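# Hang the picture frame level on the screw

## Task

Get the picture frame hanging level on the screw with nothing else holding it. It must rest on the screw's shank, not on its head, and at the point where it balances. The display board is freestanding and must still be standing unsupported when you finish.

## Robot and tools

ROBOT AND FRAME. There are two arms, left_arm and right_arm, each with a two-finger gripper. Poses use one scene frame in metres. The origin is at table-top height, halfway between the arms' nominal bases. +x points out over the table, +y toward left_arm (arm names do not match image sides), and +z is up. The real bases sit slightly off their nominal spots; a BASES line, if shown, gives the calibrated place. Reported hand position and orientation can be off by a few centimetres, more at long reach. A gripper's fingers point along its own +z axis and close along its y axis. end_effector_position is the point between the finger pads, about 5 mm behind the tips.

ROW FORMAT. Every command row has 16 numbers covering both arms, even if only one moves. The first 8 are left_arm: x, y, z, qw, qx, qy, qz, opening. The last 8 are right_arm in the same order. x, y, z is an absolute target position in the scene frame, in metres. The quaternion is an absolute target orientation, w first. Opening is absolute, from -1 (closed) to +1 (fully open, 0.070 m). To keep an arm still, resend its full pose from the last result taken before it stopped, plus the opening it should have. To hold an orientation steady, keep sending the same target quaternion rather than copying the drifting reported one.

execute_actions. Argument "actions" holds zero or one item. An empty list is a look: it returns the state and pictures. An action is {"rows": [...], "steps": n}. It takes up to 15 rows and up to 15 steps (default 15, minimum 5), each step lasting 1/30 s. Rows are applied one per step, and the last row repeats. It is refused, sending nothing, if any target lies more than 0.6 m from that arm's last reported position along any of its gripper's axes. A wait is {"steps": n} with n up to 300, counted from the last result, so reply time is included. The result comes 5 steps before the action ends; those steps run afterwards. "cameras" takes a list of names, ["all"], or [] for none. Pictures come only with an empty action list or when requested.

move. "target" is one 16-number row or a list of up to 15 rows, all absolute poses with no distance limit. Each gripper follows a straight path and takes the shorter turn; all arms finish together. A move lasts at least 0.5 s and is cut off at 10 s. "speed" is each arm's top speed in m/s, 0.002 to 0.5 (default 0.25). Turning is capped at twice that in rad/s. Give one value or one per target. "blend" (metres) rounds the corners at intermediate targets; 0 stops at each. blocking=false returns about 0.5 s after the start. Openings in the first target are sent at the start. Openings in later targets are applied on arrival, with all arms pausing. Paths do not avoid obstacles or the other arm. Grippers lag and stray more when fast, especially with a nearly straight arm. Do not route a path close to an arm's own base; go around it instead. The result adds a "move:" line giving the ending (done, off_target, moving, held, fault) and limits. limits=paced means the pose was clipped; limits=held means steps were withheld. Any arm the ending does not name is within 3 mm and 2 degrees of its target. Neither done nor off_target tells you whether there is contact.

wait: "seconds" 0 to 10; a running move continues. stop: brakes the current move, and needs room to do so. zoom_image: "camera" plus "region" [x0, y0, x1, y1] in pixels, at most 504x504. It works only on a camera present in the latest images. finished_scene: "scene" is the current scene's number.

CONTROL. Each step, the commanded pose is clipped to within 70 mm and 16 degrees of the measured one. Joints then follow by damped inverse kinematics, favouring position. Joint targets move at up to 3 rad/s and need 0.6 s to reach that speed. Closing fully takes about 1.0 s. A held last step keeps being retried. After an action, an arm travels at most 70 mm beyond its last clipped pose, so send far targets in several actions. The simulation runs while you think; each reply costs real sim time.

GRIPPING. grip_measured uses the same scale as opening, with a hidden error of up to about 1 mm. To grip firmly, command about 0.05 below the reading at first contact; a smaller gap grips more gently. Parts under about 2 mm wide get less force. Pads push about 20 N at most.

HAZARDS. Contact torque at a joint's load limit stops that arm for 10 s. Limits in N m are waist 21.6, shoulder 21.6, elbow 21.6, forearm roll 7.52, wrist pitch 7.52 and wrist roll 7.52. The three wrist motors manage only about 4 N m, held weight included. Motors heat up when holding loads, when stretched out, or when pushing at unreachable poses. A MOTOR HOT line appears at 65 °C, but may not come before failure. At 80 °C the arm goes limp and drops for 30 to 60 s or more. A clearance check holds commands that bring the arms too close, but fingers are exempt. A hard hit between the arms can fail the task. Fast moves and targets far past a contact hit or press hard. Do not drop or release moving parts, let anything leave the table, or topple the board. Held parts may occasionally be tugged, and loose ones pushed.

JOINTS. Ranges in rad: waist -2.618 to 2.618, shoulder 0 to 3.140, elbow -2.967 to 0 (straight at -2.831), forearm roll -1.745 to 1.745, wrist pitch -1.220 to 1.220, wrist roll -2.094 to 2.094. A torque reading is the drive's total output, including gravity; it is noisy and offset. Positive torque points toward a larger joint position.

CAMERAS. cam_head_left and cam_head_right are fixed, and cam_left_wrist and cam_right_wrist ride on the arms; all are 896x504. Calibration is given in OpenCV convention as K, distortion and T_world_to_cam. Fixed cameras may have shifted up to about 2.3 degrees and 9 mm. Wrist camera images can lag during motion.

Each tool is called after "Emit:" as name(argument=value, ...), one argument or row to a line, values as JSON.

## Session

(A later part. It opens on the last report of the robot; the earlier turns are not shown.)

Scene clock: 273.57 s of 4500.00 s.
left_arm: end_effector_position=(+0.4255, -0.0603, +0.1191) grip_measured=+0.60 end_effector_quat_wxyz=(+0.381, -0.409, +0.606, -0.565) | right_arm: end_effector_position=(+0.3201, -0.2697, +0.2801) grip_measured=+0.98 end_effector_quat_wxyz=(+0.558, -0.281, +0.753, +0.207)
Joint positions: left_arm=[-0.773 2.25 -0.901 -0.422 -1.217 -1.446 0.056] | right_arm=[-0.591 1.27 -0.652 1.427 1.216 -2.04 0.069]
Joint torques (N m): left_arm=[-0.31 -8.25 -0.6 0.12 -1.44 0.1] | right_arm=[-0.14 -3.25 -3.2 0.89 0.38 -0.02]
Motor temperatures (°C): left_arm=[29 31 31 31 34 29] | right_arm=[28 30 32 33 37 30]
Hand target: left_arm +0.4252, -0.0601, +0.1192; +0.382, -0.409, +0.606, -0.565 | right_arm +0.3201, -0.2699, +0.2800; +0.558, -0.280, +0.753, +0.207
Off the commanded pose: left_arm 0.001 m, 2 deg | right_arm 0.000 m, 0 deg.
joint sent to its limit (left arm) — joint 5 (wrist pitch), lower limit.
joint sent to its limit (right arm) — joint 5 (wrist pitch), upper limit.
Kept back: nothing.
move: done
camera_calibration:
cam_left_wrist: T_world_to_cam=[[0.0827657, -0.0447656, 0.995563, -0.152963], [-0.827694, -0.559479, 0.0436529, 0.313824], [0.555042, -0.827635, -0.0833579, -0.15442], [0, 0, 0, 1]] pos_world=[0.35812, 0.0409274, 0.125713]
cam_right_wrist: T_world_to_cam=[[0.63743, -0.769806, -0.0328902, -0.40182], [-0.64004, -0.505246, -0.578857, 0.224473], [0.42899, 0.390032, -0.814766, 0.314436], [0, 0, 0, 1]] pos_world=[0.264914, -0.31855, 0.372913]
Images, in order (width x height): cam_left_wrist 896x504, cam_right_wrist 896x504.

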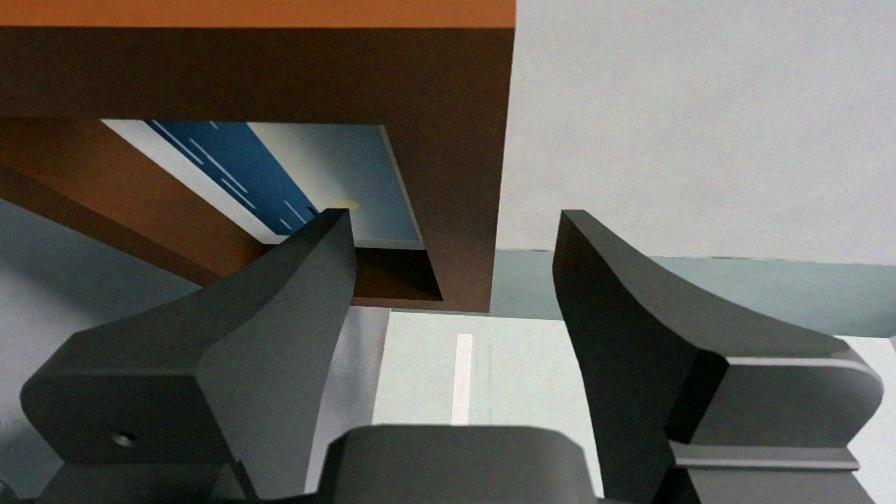

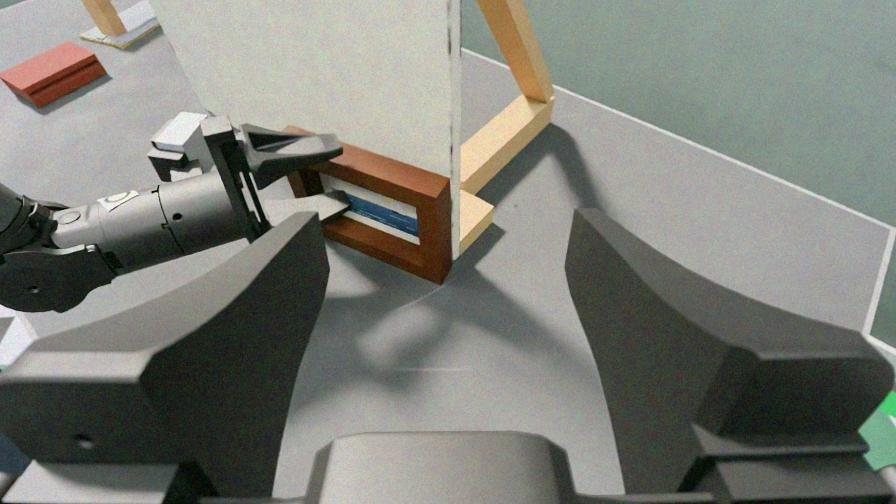

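Emit:
move(
  target=[0.442,-0.066,0.119,0.3885,-0.4022,0.5964,-0.5759,0.6,0.32,-0.27,0.28,0.558,-0.281,0.753,0.208,0.98],
  speed=0.04,
  cameras=["cam_left_wrist","cam_right_wrist"],
)

Emit:
zoom_image(
  camera="cam_right_wrist",
  region=[240, 110, 460, 290],
)

Scene clock: 275.80 s of 4500.00 s.
left_arm: end_effector_position=(+0.4422, -0.0664, +0.1192) grip_measured=+0.60 end_effector_quat_wxyz=(+0.387, -0.403, +0.598, -0.575) | right_arm: end_effector_position=(+0.3201, -0.2697, +0.2801) grip_measured=+0.98 end_effector_quat_wxyz=(+0.558, -0.281, +0.753, +0.207)
Joint positions: left_arm=[-0.75 2.297 -0.978 -0.397 -1.217 -1.442 0.056] | right_arm=[-0.591 1.27 -0.652 1.427 1.216 -2.04 0.069]
Joint torques (N m): left_arm=[0.04 -8.28 -0.84 0.11 -1.36 0.08] | right_arm=[-0.05 -3.15 -3.22 0.92 0.37 -0.01]
Motor temperatures (°C): left_arm=[29 31 31 31 34 29] | right_arm=[28 30 32 33 37 30]
Hand target: left_arm +0.4421, -0.0661, +0.1191; +0.388, -0.403, +0.598, -0.574 | right_arm +0.3201, -0.2699, +0.2800; +0.558, -0.280, +0.753, +0.207
Off the commanded pose: left_arm 0.000 m, 0 deg | right_arm 0.000 m, 0 deg.
joint sent to its limit (left arm) — joint 5 (wrist pitch), lower limit.
joint sent to its limit (right arm) — joint 5 (wrist pitch), upper limit.
Kept back: nothing.
move: done
camera_calibration:
cam_left_wrist: T_world_to_cam=[[0.0539773, -0.0333632, 0.997985, -0.141512], [-0.829335, -0.558137, 0.0261968, 0.327132], [0.556138, -0.829078, -0.057796, -0.172339], [0, 0, 0, 1]] pos_world=[0.374785, 0.0349804, 0.122697]
cam_right_wrist: T_world_to_cam=[[0.63743, -0.769806, -0.0328902, -0.40182], [-0.64004, -0.505246, -0.578857, 0.224473], [0.42899, 0.390032, -0.814766, 0.314436], [0, 0, 0, 1]] pos_world=[0.264914, -0.31855, 0.372913]
Images, in order (width x height): cam_left_wrist 896x504, cam_right_wrist 896x504.

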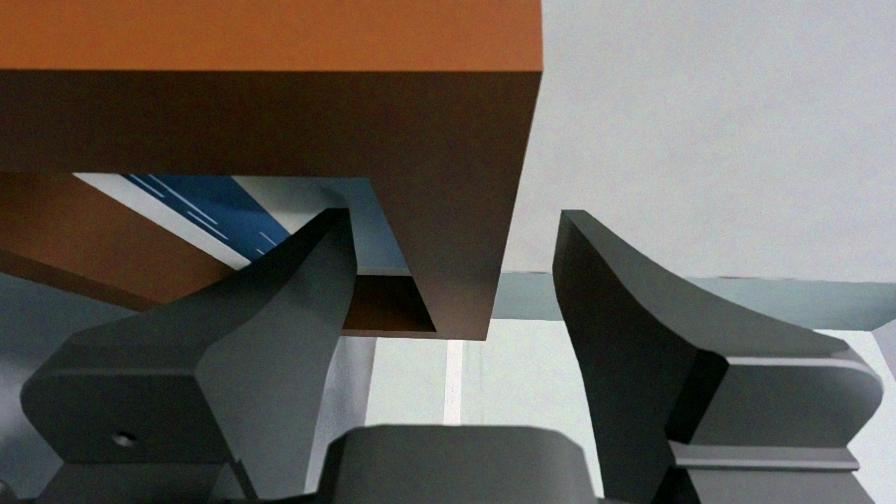

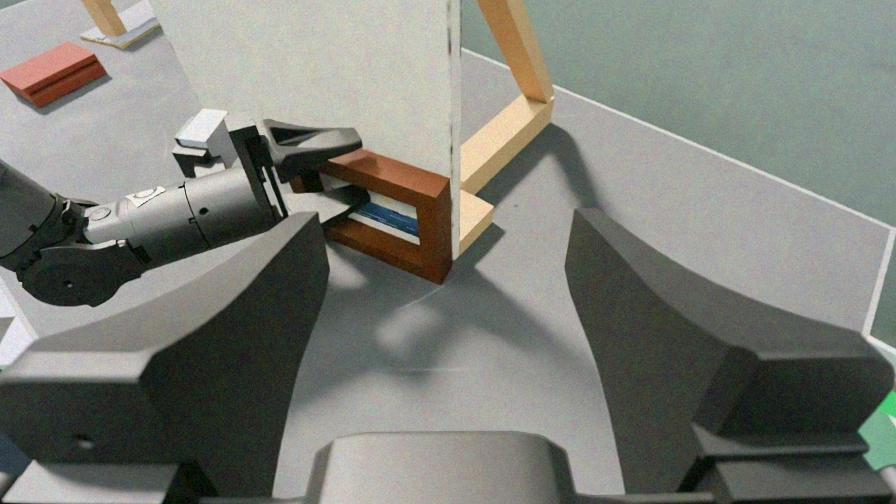

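Scaled by 2.291 from the camera's 896x504 image, which has a finer 1280x720 frame.

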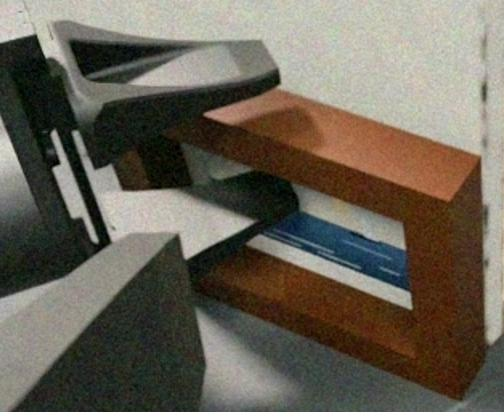

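Emit:
move(
  target=[
    [0.442,-0.066,0.119,0.3885,-0.4022,0.5964,-0.5759,-0.3,0.32,-0.27,0.28,0.558,-0.281,0.753,0.208,0.98],
    [0.442,-0.066,0.119,0.3885,-0.4022,0.5964,-0.5759,-0.45,0.32,-0.27,0.28,0.558,-0.281,0.753,0.208,0.98],
  ],
  speed=0.04,
  cameras=["cam_left_wrist","cam_right_wrist"],
)

Scene clock: 278.20 s of 4500.00 s.
left_arm: end_effector_position=(+0.4421, -0.0663, +0.1204) grip_measured=-0.44 end_effector_quat_wxyz=(+0.388, -0.403, +0.597, -0.576) | right_arm: end_effector_position=(+0.3201, -0.2697, +0.2801) grip_measured=+0.98 end_effector_quat_wxyz=(+0.558, -0.281, +0.753, +0.207)
Joint positions: left_arm=[-0.75 2.294 -0.977 -0.397 -1.218 -1.442 0.02] | right_arm=[-0.591 1.27 -0.652 1.427 1.216 -2.04 0.069]
Joint torques (N m): left_arm=[-0.73 -6.39 -0.41 0.14 -1.06 0.08] | right_arm=[0.11 -3.04 -3.21 0.95 0.35 0]
Motor temperatures (°C): left_arm=[29 32 31 31 34 29] | right_arm=[28 30 32 33 37 30]
Hand target: left_arm +0.4421, -0.0661, +0.1191; +0.388, -0.403, +0.598, -0.574 | right_arm +0.3201, -0.2699, +0.2800; +0.558, -0.280, +0.753, +0.207
Off the commanded pose: left_arm 0.001 m, 0 deg | right_arm 0.000 m, 0 deg.
joint sent to its limit (left arm) — joint 5 (wrist pitch), lower limit.
joint sent to its limit (right arm) — joint 5 (wrist pitch), upper limit.
Kept back: nothing.
move: done
camera_calibration:
cam_left_wrist: T_world_to_cam=[[0.0520143, -0.0320005, 0.998133, -0.141735], [-0.829314, -0.558208, 0.0253206, 0.327202], [0.556356, -0.829084, -0.0555733, -0.172542], [0, 0, 0, 1]] pos_world=[0.37472, 0.0350593, 0.123597]
cam_right_wrist: T_world_to_cam=[[0.63743, -0.769806, -0.0328902, -0.40182], [-0.64004, -0.505246, -0.578857, 0.224473], [0.42899, 0.390032, -0.814766, 0.314436], [0, 0, 0, 1]] pos_world=[0.264914, -0.31855, 0.372913]
Images, in order (width x height): cam_left_wrist 896x504, cam_right_wrist 896x504.

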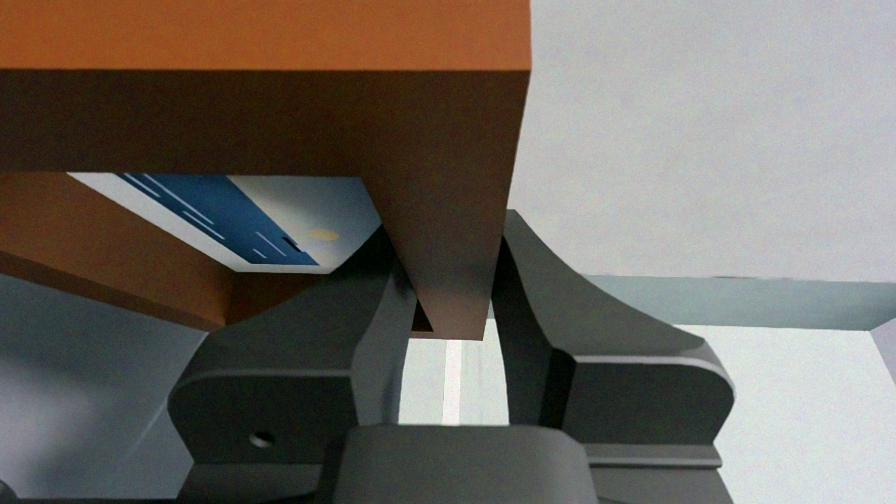

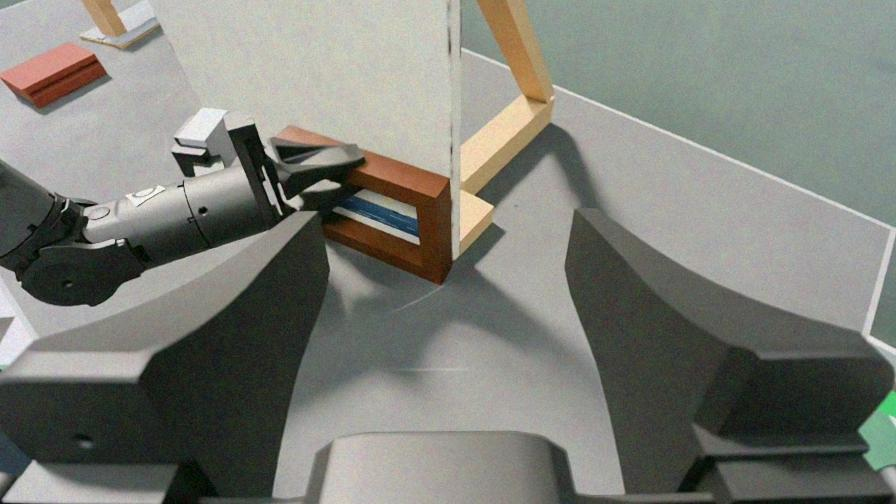

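Emit:
move(
  target=[
    [0.4421,-0.0663,0.1204,0.388,-0.403,0.597,-0.576,-0.52,0.32,-0.27,0.28,0.558,-0.281,0.753,0.208,0.98],
    [0.440,-0.0663,0.132,0.388,-0.403,0.597,-0.576,-0.52,0.32,-0.27,0.28,0.558,-0.281,0.753,0.208,0.98],
  ],
  speed=0.04,
  cameras=["cam_left_wrist","cam_right_wrist"],
)

Scene clock: 279.83 s of 4500.00 s.
left_arm: end_effector_position=(+0.4398, -0.0663, +0.1311) grip_measured=-0.45 end_effector_quat_wxyz=(+0.387, -0.403, +0.598, -0.575) | right_arm: end_effector_position=(+0.3201, -0.2697, +0.2801) grip_measured=+0.98 end_effector_quat_wxyz=(+0.558, -0.281, +0.753, +0.207)
Joint positions: left_arm=[-0.755 2.255 -0.963 -0.405 -1.194 -1.429 0.019] | right_arm=[-0.591 1.27 -0.652 1.427 1.216 -2.04 0.069]
Joint torques (N m): left_arm=[-0.59 -10.69 -1.74 0.07 -2.09 0.02] | right_arm=[0.26 -2.89 -3.24 0.96 0.35 0]
Motor temperatures (°C): left_arm=[29 32 31 31 34 29] | right_arm=[28 30 32 33 37 30]
Hand target: left_arm +0.4400, -0.0663, +0.1320; +0.388, -0.403, +0.597, -0.576 | right_arm +0.3201, -0.2699, +0.2800; +0.558, -0.280, +0.753, +0.207
Off the commanded pose: left_arm 0.001 m, 0 deg | right_arm 0.000 m, 0 deg.
joint sent to its limit (right arm) — joint 5 (wrist pitch), upper limit.
Kept back: nothing.
move: done
camera_calibration:
cam_left_wrist: T_world_to_cam=[[0.0530733, -0.0334884, 0.998029, -0.152829], [-0.829517, -0.557904, 0.0253919, 0.325053], [0.555954, -0.829229, -0.057389, -0.170267], [0, 0, 0, 1]] pos_world=[0.372409, 0.0350407, 0.134502]
cam_right_wrist: T_world_to_cam=[[0.63743, -0.769806, -0.0328902, -0.40182], [-0.64004, -0.505246, -0.578857, 0.224473], [0.42899, 0.390032, -0.814766, 0.314436], [0, 0, 0, 1]] pos_world=[0.264914, -0.31855, 0.372913]
Images, in order (width x height): cam_left_wrist 896x504, cam_right_wrist 896x504.

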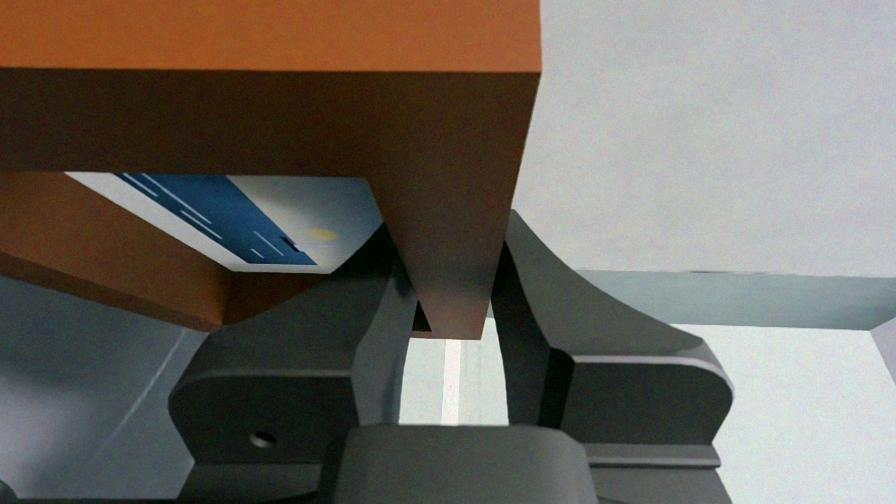

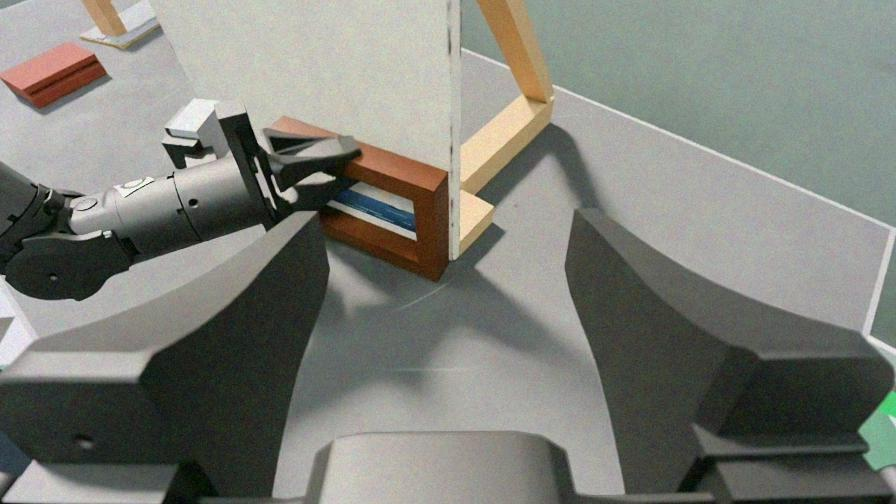

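Emit:
move(
  target=[
    [0.4421,-0.0663,0.1212,0.387,-0.403,0.598,-0.575,-0.52,0.32,-0.27,0.28,0.558,-0.281,0.753,0.208,0.98],
    [0.4421,-0.0663,0.1200,0.387,-0.403,0.598,-0.575,-0.52,0.32,-0.27,0.28,0.558,-0.281,0.753,0.208,0.98],
    [0.4421,-0.0663,0.1200,0.387,-0.403,0.598,-0.575,-0.38,0.32,-0.27,0.28,0.558,-0.281,0.753,0.208,0.98],
    [0.4421,-0.0663,0.1195,0.387,-0.403,0.598,-0.575,0.6,0.32,-0.27,0.28,0.558,-0.281,0.753,0.208,0.98],
  ],
  speed=[0.04,0.01,0.02,0.02],
  cameras=["cam_left_wrist","cam_right_wrist"],
)

Scene clock: 285.43 s of 4500.00 s.
left_arm: end_effector_position=(+0.4420, -0.0664, +0.1196) grip_measured=+0.60 end_effector_quat_wxyz=(+0.387, -0.403, +0.598, -0.575) | right_arm: end_effector_position=(+0.3201, -0.2697, +0.2801) grip_measured=+0.98 end_effector_quat_wxyz=(+0.558, -0.281, +0.753, +0.207)
Joint positions: left_arm=[-0.75 2.294 -0.976 -0.396 -1.215 -1.442 0.056] | right_arm=[-0.591 1.27 -0.652 1.427 1.216 -2.04 0.069]
Joint torques (N m): left_arm=[-0.67 -7.88 -0.62 -0.02 -1.51 -0.09] | right_arm=[0.43 -2.74 -3.29 0.84 0.32 0.05]
Motor temperatures (°C): left_arm=[29 32 31 31 35 29] | right_arm=[28 30 32 33 37 30]
Hand target: left_arm +0.4421, -0.0663, +0.1195; +0.387, -0.403, +0.598, -0.575 | right_arm +0.3201, -0.2699, +0.2800; +0.558, -0.280, +0.753, +0.207
Off the commanded pose: left_arm 0.000 m, 0 deg | right_arm 0.000 m, 0 deg.
joint sent to its limit (right arm) — joint 5 (wrist pitch), upper limit.
Kept back: nothing.
move: done
camera_calibration:
cam_left_wrist: T_world_to_cam=[[0.0544583, -0.0338117, 0.997943, -0.142153], [-0.829834, -0.557385, 0.0263995, 0.327217], [0.555346, -0.829565, -0.0584124, -0.17182], [0, 0, 0, 1]] pos_world=[0.374697, 0.0350436, 0.123186]
cam_right_wrist: T_world_to_cam=[[0.63743, -0.769806, -0.0328902, -0.40182], [-0.64004, -0.505246, -0.578857, 0.224473], [0.42899, 0.390032, -0.814766, 0.314436], [0, 0, 0, 1]] pos_world=[0.264914, -0.31855, 0.372913]
Images, in order (width x height): cam_left_wrist 896x504, cam_right_wrist 896x504.

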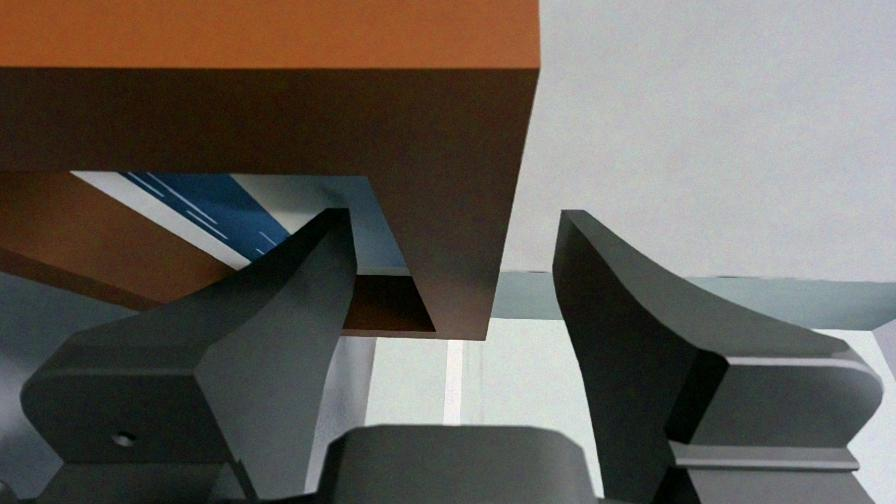

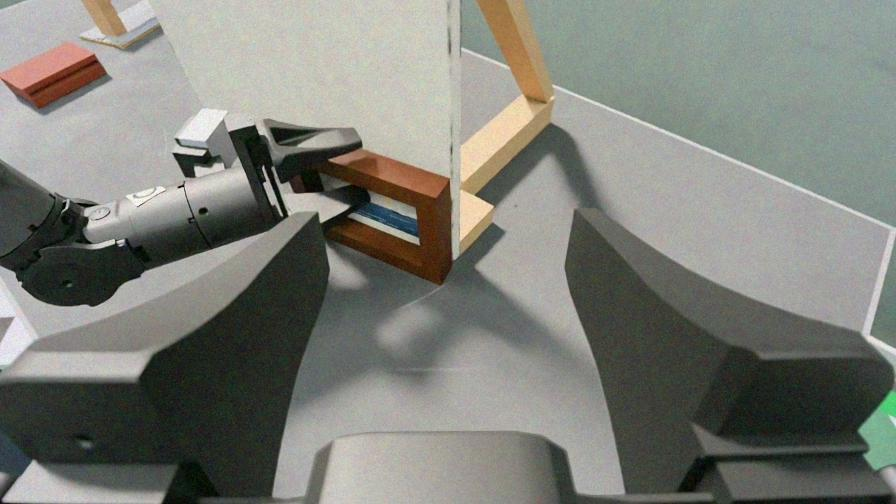

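Emit:
move(
  target=[
    [0.372,-0.038,0.122,0.387,-0.403,0.598,-0.575,0.6,0.32,-0.27,0.28,0.558,-0.281,0.753,0.208,0.98],
    [0.35,-0.03,0.21,0.6802,0.1379,0.7078,-0.1329,0.6,0.32,-0.27,0.28,0.558,-0.281,0.753,0.208,0.98],
    [0.372,-0.045,0.14,0.5749,0.5980,0.4030,0.3870,0.6,0.32,-0.27,0.28,0.558,-0.281,0.753,0.208,0.98],
  ],
  speed=[0.06,0.25,0.25],
  blend=[0,0.03,0],
  cameras=["cam_left_wrist","cam_right_wrist"],
)

Scene clock: 294.20 s of 4500.00 s.
left_arm: end_effector_position=(+0.3720, -0.0452, +0.1401) grip_measured=+0.60 end_effector_quat_wxyz=(+0.552, +0.619, +0.417, +0.372) | right_arm: end_effector_position=(+0.3201, -0.2697, +0.2801) grip_measured=+0.98 end_effector_quat_wxyz=(+0.558, -0.281, +0.753, +0.207)
Joint positions: left_arm=[-0.875 2.07 -0.686 -0.528 -1.217 1.709 0.056] | right_arm=[-0.591 1.27 -0.652 1.427 1.216 -2.04 0.069]
Joint torques (N m): left_arm=[0.37 -6.98 -1.57 0.2 -1.2 -0.28] | right_arm=[0.66 -2.43 -3.31 0.76 0.27 0.12]
Motor temperatures (°C): left_arm=[29 32 31 30 34 29] | right_arm=[28 30 32 33 37 30]
Hand target: left_arm +0.3722, -0.0451, +0.1403; +0.552, +0.619, +0.417, +0.372 | right_arm +0.3201, -0.2699, +0.2800; +0.558, -0.280, +0.753, +0.207
Off the commanded pose: left_arm 0.000 m, 4 deg | right_arm 0.000 m, 0 deg.
joint sent to its limit (left arm) — joint 5 (wrist pitch), lower limit.
joint sent to its limit (right arm) — joint 5 (wrist pitch), upper limit.
Kept back: nothing.
move: off_target (left_arm)
camera_calibration:
cam_left_wrist: T_world_to_cam=[[-0.0803581, 0.0450612, -0.995747, 0.174981], [-0.205118, 0.97685, 0.0607593, 0.112507], [0.975433, 0.209128, -0.0692549, -0.221967], [0, 0, 0, 1]] pos_world=[0.253653, -0.0713681, 0.152029]
cam_right_wrist: T_world_to_cam=[[0.63743, -0.769806, -0.0328902, -0.40182], [-0.64004, -0.505246, -0.578857, 0.224473], [0.42899, 0.390032, -0.814766, 0.314436], [0, 0, 0, 1]] pos_world=[0.264914, -0.31855, 0.372913]
Images, in order (width x height): cam_left_wrist 896x504, cam_right_wrist 896x504.

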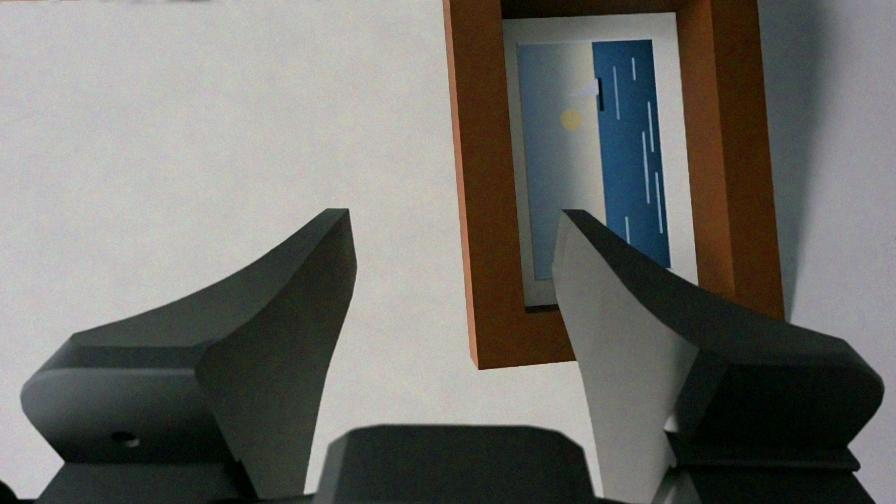

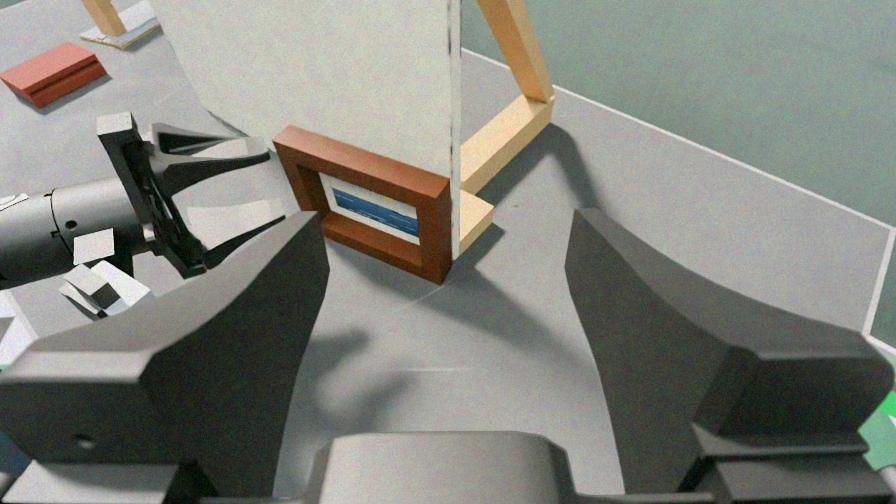

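Emit:
move(
  target=[
    [0.402,-0.050,0.1210,0.5749,0.5980,0.4030,0.3870,0.6,0.32,-0.27,0.28,0.558,-0.281,0.753,0.208,0.98],
    [0.4445,-0.0685,0.1210,0.5749,0.5980,0.4030,0.3870,0.6,0.32,-0.27,0.28,0.558,-0.281,0.753,0.208,0.98],
  ],
  speed=[0.12,0.05],
  cameras=["cam_left_wrist","cam_right_wrist"],
)

Scene clock: 298.43 s of 4500.00 s.
left_arm: end_effector_position=(+0.4447, -0.0687, +0.1212) grip_measured=+0.60 end_effector_quat_wxyz=(+0.575, +0.598, +0.403, +0.387) | right_arm: end_effector_position=(+0.3201, -0.2697, +0.2801) grip_measured=+0.98 end_effector_quat_wxyz=(+0.558, -0.281, +0.753, +0.207)
Joint positions: left_arm=[-0.749 2.295 -0.992 -0.397 -1.202 1.705 0.056] | right_arm=[-0.591 1.27 -0.652 1.427 1.216 -2.04 0.069]
Joint torques (N m): left_arm=[-0.05 -8.41 -0.88 0.16 -1.51 -0.07] | right_arm=[0.37 -2.32 -3.27 0.78 0.26 0.18]
Motor temperatures (°C): left_arm=[29 32 31 30 34 29] | right_arm=[28 30 32 33 37 30]
Hand target: left_arm +0.4445, -0.0685, +0.1210; +0.575, +0.598, +0.403, +0.387 | right_arm +0.3201, -0.2699, +0.2800; +0.558, -0.280, +0.753, +0.207
Off the commanded pose: left_arm 0.000 m, 0 deg | right_arm 0.000 m, 0 deg.
joint sent to its limit (right arm) — joint 5 (wrist pitch), upper limit.
Kept back: nothing.
move: done
camera_calibration:
cam_left_wrist: T_world_to_cam=[[-0.0108934, 0.0154339, -0.999822, 0.130616], [-0.207345, 0.978114, 0.0173579, 0.157932], [0.978207, 0.207497, -0.00745487, -0.298172], [0, 0, 0, 1]] pos_world=[0.325843, -0.094622, 0.125628]
cam_right_wrist: T_world_to_cam=[[0.63743, -0.769806, -0.0328902, -0.40182], [-0.64004, -0.505246, -0.578857, 0.224473], [0.42899, 0.390032, -0.814766, 0.314436], [0, 0, 0, 1]] pos_world=[0.264914, -0.31855, 0.372913]
Images, in order (width x height): cam_left_wrist 896x504, cam_right_wrist 896x504.

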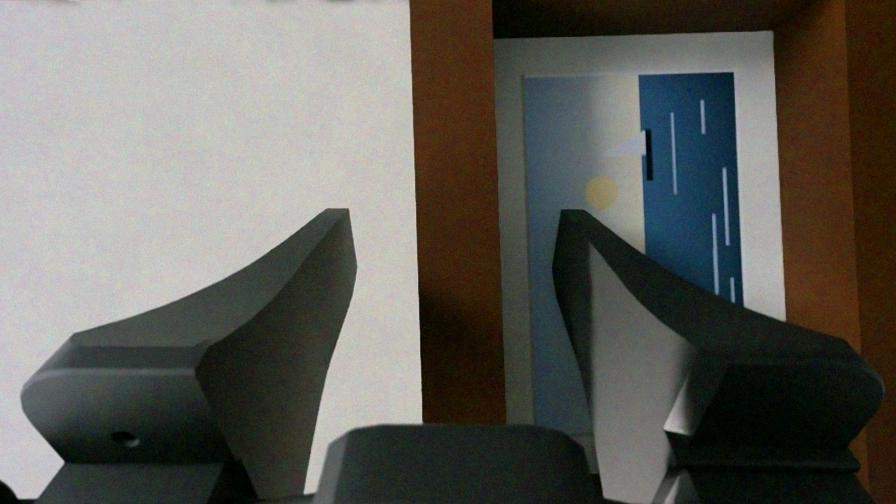

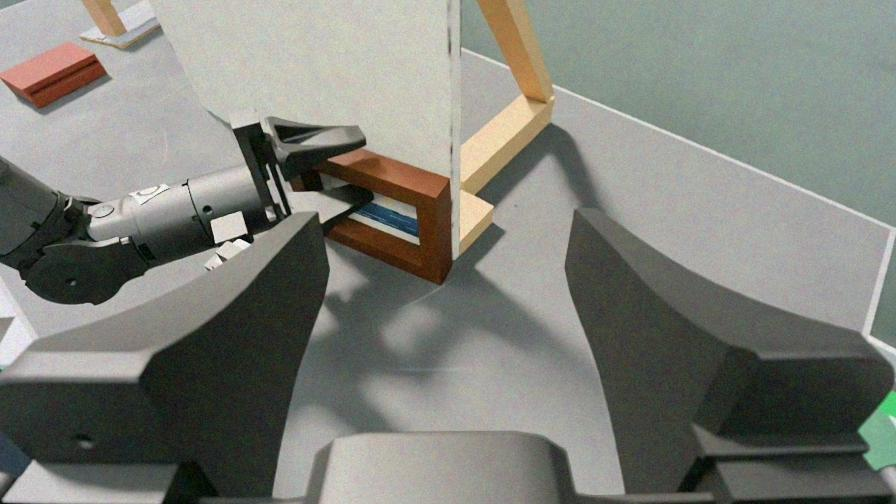

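Emit:
move(
  target=[
    [0.4445,-0.0685,0.1208,0.5749,0.5980,0.4030,0.3870,-0.3,0.32,-0.27,0.28,0.558,-0.281,0.753,0.208,0.98],
    [0.4445,-0.0685,0.1208,0.5749,0.5980,0.4030,0.3870,-0.45,0.32,-0.27,0.28,0.558,-0.281,0.753,0.208,0.98],
    [0.4445,-0.0685,0.1208,0.5749,0.5980,0.4030,0.3870,-0.52,0.32,-0.27,0.28,0.558,-0.281,0.753,0.208,0.98],
    [0.44,-0.0685,0.135,0.5749,0.5980,0.4030,0.3870,-0.52,0.32,-0.27,0.28,0.558,-0.281,0.753,0.208,0.98],
  ],
  speed=0.04,
  cameras=["cam_left_wrist","cam_right_wrist"],
)

Scene clock: 302.57 s of 4500.00 s.
left_arm: end_effector_position=(+0.4400, -0.0686, +0.1351) grip_measured=-0.45 end_effector_quat_wxyz=(+0.575, +0.598, +0.403, +0.387) | right_arm: end_effector_position=(+0.3201, -0.2697, +0.2801) grip_measured=+0.98 end_effector_quat_wxyz=(+0.558, -0.281, +0.753, +0.207)
Joint positions: left_arm=[-0.759 2.244 -0.968 -0.412 -1.177 1.721 0.019] | right_arm=[-0.591 1.27 -0.652 1.427 1.216 -2.04 0.069]
Joint torques (N m): left_arm=[-0.67 -10.11 -1.51 0.1 -1.94 -0.09] | right_arm=[-0.28 -2.1 -3.32 0.84 0.23 0.18]
Motor temperatures (°C): left_arm=[29 32 31 30 34 29] | right_arm=[28 30 32 33 37 30]
Hand target: left_arm +0.4400, -0.0685, +0.1350; +0.575, +0.598, +0.403, +0.387 | right_arm +0.3201, -0.2699, +0.2800; +0.558, -0.280, +0.753, +0.207
Off the commanded pose: left_arm 0.000 m, 0 deg | right_arm 0.000 m, 0 deg.
joint sent to its limit (right arm) — joint 5 (wrist pitch), upper limit.
Kept back: nothing.
move: done
camera_calibration:
cam_left_wrist: T_world_to_cam=[[-0.0111361, 0.0163092, -0.999805, 0.144669], [-0.207015, 0.978167, 0.018262, 0.156279], [0.978274, 0.207178, -0.00751674, -0.293456], [0, 0, 0, 1]] pos_world=[0.321043, -0.0944286, 0.139581]
cam_right_wrist: T_world_to_cam=[[0.63743, -0.769806, -0.0328902, -0.40182], [-0.64004, -0.505246, -0.578857, 0.224473], [0.42899, 0.390032, -0.814766, 0.314436], [0, 0, 0, 1]] pos_world=[0.264914, -0.31855, 0.372913]
Images, in order (width x height): cam_left_wrist 896x504, cam_right_wrist 896x504.

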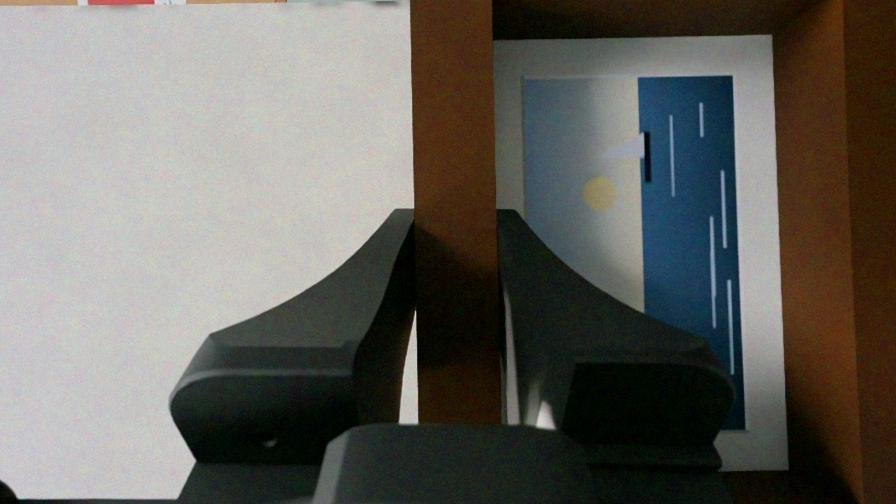

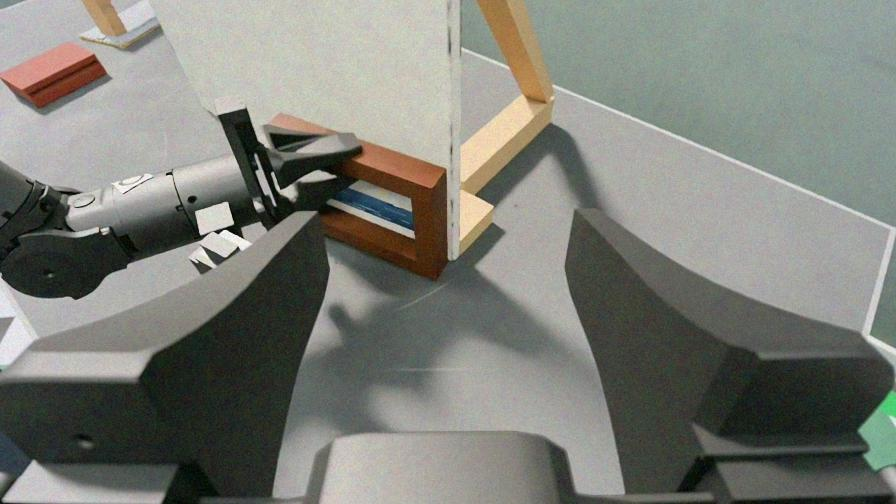

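Emit:
move(
  target=[
    [0.385,-0.05,0.20,0.5749,0.5980,0.4030,0.3870,-0.54,0.32,-0.27,0.28,0.558,-0.281,0.753,0.208,0.98],
    [0.365,0.06,0.40,0.6105,0.6350,0.3416,0.3280,-0.54,0.32,-0.27,0.32,0.558,-0.281,0.753,0.208,0.98],
    [0.385,0.089,0.447,0.6105,0.6350,0.3416,0.3280,-0.54,0.36,-0.24,0.42,0.45,-0.1,0.76,0.40,0.98],
  ],
  speed=[0.1,0.2,0.15],
  blend=[0.03,0.04,0],
)

Scene clock: 308.47 s of 4500.00 s.
left_arm: end_effector_position=(+0.3849, +0.0891, +0.4475) grip_measured=-0.45 end_effector_quat_wxyz=(+0.611, +0.635, +0.341, +0.328) | right_arm: end_effector_position=(+0.3601, -0.2396, +0.4202) grip_measured=+0.98 end_effector_quat_wxyz=(+0.480, -0.082, +0.781, +0.390)
Joint positions: left_arm=[-0.122 1.246 -1.089 1.517 -0.457 0.078 0.019] | right_arm=[-0.399 1.308 -1.205 1.324 1.216 -0.921 0.069]
Joint torques (N m): left_arm=[-0.13 -4.23 -3.94 -0.83 -0.31 -0.07] | right_arm=[0.25 -2.91 -3.71 1.01 -0.02 -0.16]
Motor temperatures (°C): left_arm=[29 32 31 30 35 29] | right_arm=[28 30 32 33 37 30]
Hand target: left_arm +0.3850, +0.0890, +0.4470; +0.610, +0.635, +0.342, +0.328 | right_arm +0.3602, -0.2396, +0.4199; +0.480, -0.082, +0.781, +0.391
Off the commanded pose: left_arm 0.001 m, 0 deg | right_arm 0.000 m, 4 deg.
joint sent to its limit (right arm) — joint 5 (wrist pitch), upper limit.
Kept back: nothing.
move: off_target (right_arm)
camera_calibration:
cam_left_wrist: T_world_to_cam=[[-0.00683068, 0.0174674, -0.999824, 0.452088], [-0.0102539, 0.999794, 0.0175369, -0.0924263], [0.999924, 0.0103719, -0.00665016, -0.261053], [0, 0, 0, 1]] pos_world=[0.263173, 0.087218, 0.451893]
cam_right_wrist: T_world_to_cam=[[0.474879, -0.678777, -0.560135, -0.0976482], [-0.853441, -0.199864, -0.481345, 0.455429], [0.214775, 0.706623, -0.674208, 0.4936], [0, 0, 0, 1]] pos_world=[0.32904, -0.324047, 0.497312]

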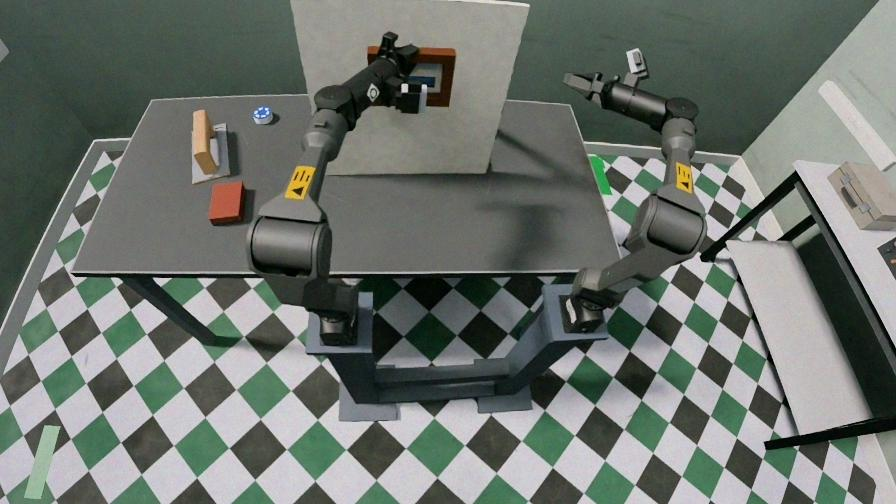

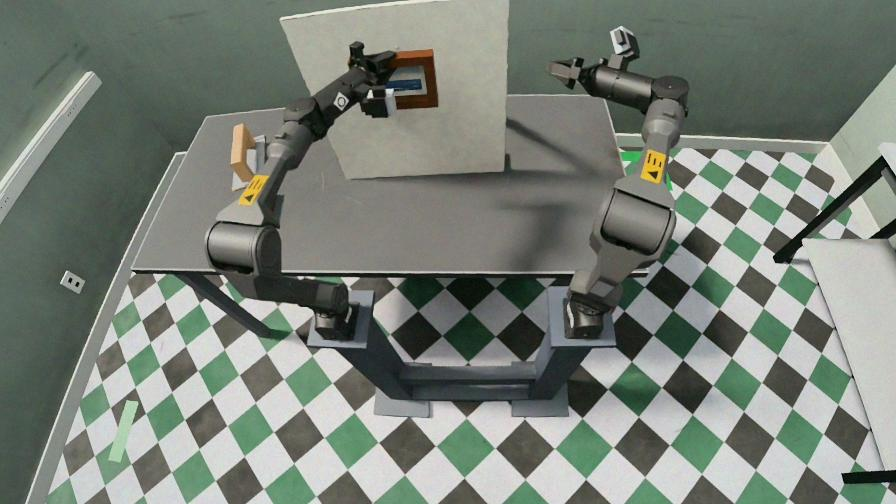

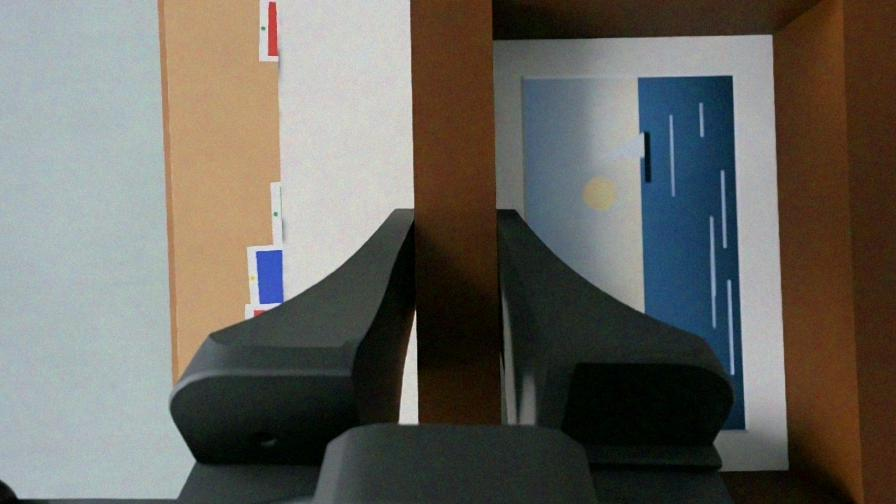

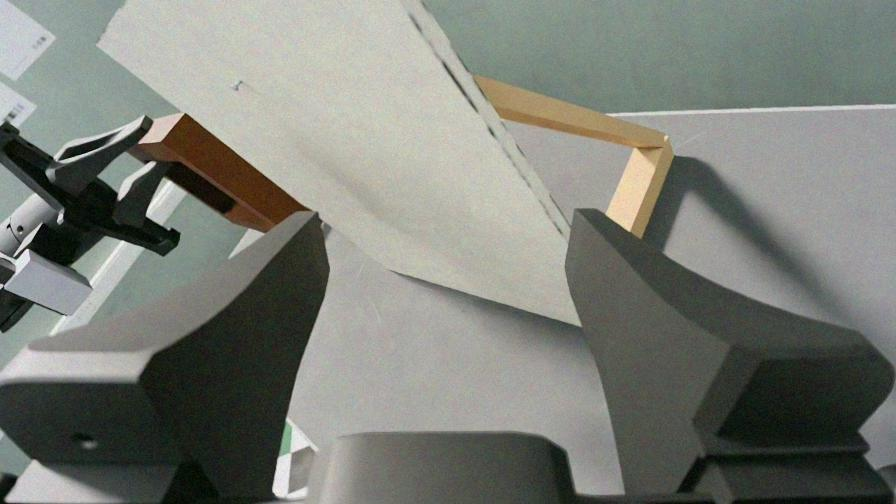

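Emit:
execute_actions(
  actions=[],
  cameras=["all"],
)

Scene clock: 309.97 s of 4500.00 s.
left_arm: end_effector_position=(+0.3849, +0.0891, +0.4475) grip_measured=-0.45 end_effector_quat_wxyz=(+0.611, +0.635, +0.341, +0.329) | right_arm: end_effector_position=(+0.3601, -0.2396, +0.4199) grip_measured=+0.98 end_effector_quat_wxyz=(+0.480, -0.082, +0.782, +0.390)
Joint positions: left_arm=[-0.122 1.246 -1.089 1.517 -0.457 0.079 0.019] | right_arm=[-0.399 1.308 -1.204 1.324 1.216 -0.921 0.069]
Joint torques (N m): left_arm=[-0.69 -4.41 -3.52 -0.81 -0.11 -0.02] | right_arm=[-0.48 -3.94 -3.53 0.97 0.04 -0.16]
Motor temperatures (°C): left_arm=[29 32 31 30 35 29] | right_arm=[28 30 32 33 36 30]
Hand target: left_arm +0.3850, +0.0890, +0.4470; +0.610, +0.635, +0.342, +0.328 | right_arm +0.3602, -0.2396, +0.4199; +0.480, -0.082, +0.781, +0.391
Off the commanded pose: left_arm 0.001 m, 0 deg | right_arm 0.000 m, 4 deg.
Steps of this call (1-45: nothing new was sent). Readings (end_effector_position of left_arm | right_arm):
1: (+0.3849, +0.0891, +0.4475) | (+0.3601, -0.2396, +0.4202)
2: (+0.3849, +0.0891, +0.4475) | (+0.3601, -0.2396, +0.4202)
4: (+0.3849, +0.0891, +0.4475) | (+0.3601, -0.2396, +0.4202)
8: (+0.3849, +0.0891, +0.4475) | (+0.3601, -0.2396, +0.4202)
45: the state above
camera_calibration:
cam_left_wrist: T_world_to_cam=[[-0.00634935, 0.018195, -0.999814, 0.451834], [-0.0102288, 0.999781, 0.0182593, -0.0927581], [0.999928, 0.0103429, -0.00616185, -0.26127], [0, 0, 0, 1]] pos_world=[0.263171, 0.087219, 0.451834]
cam_right_wrist: T_world_to_cam=[[0.474433, -0.678577, -0.560755, -0.0973175], [-0.853824, -0.199692, -0.480737, 0.455195], [0.214239, 0.706864, -0.674125, 0.493622], [0, 0, 0, 1]] pos_world=[0.329074, -0.324062, 0.497021]

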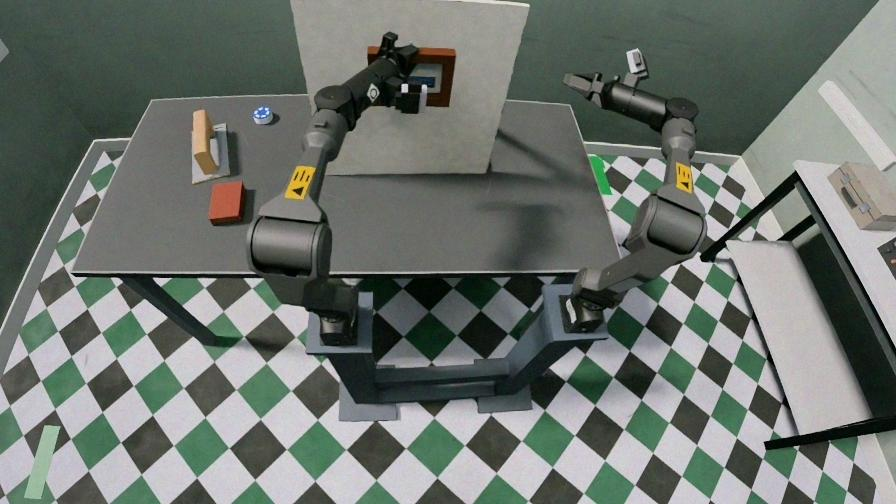

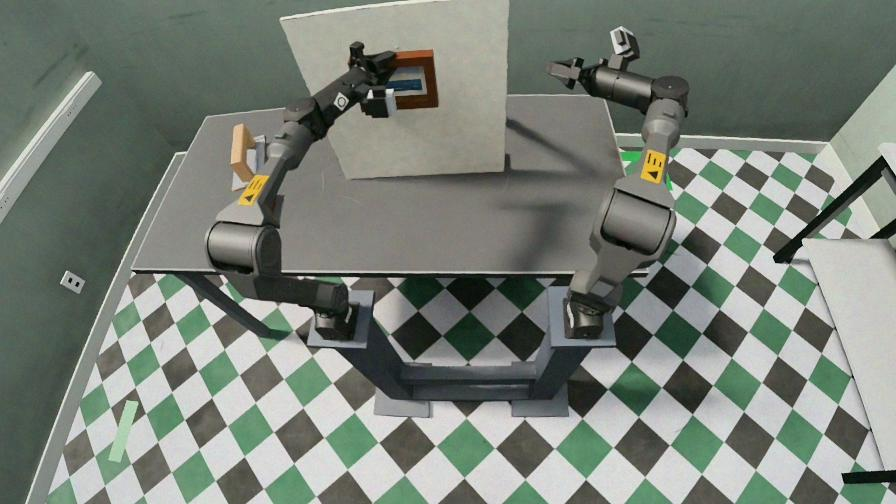

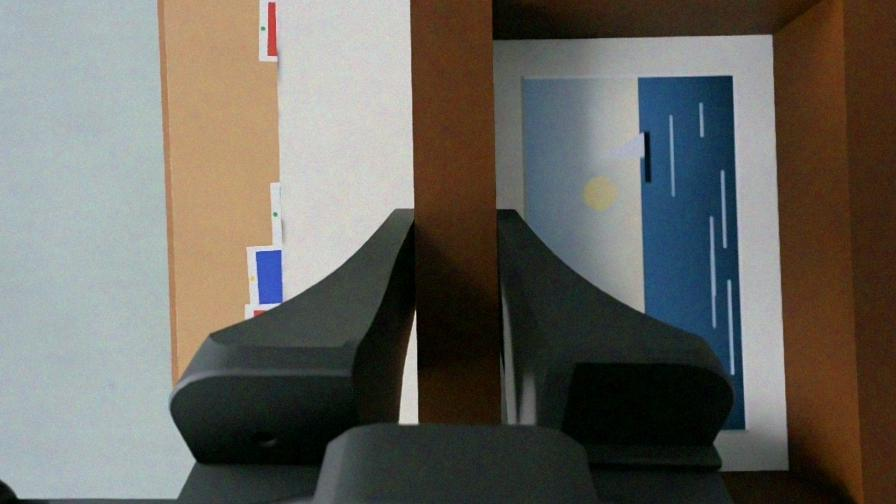

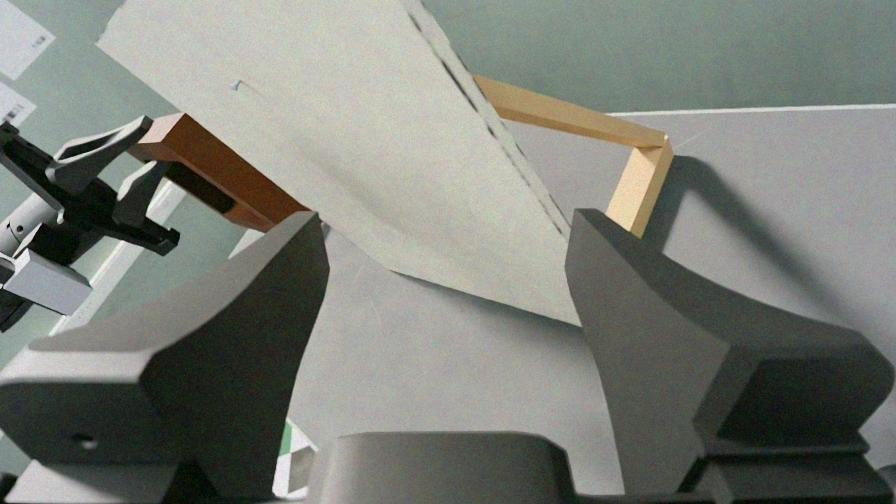

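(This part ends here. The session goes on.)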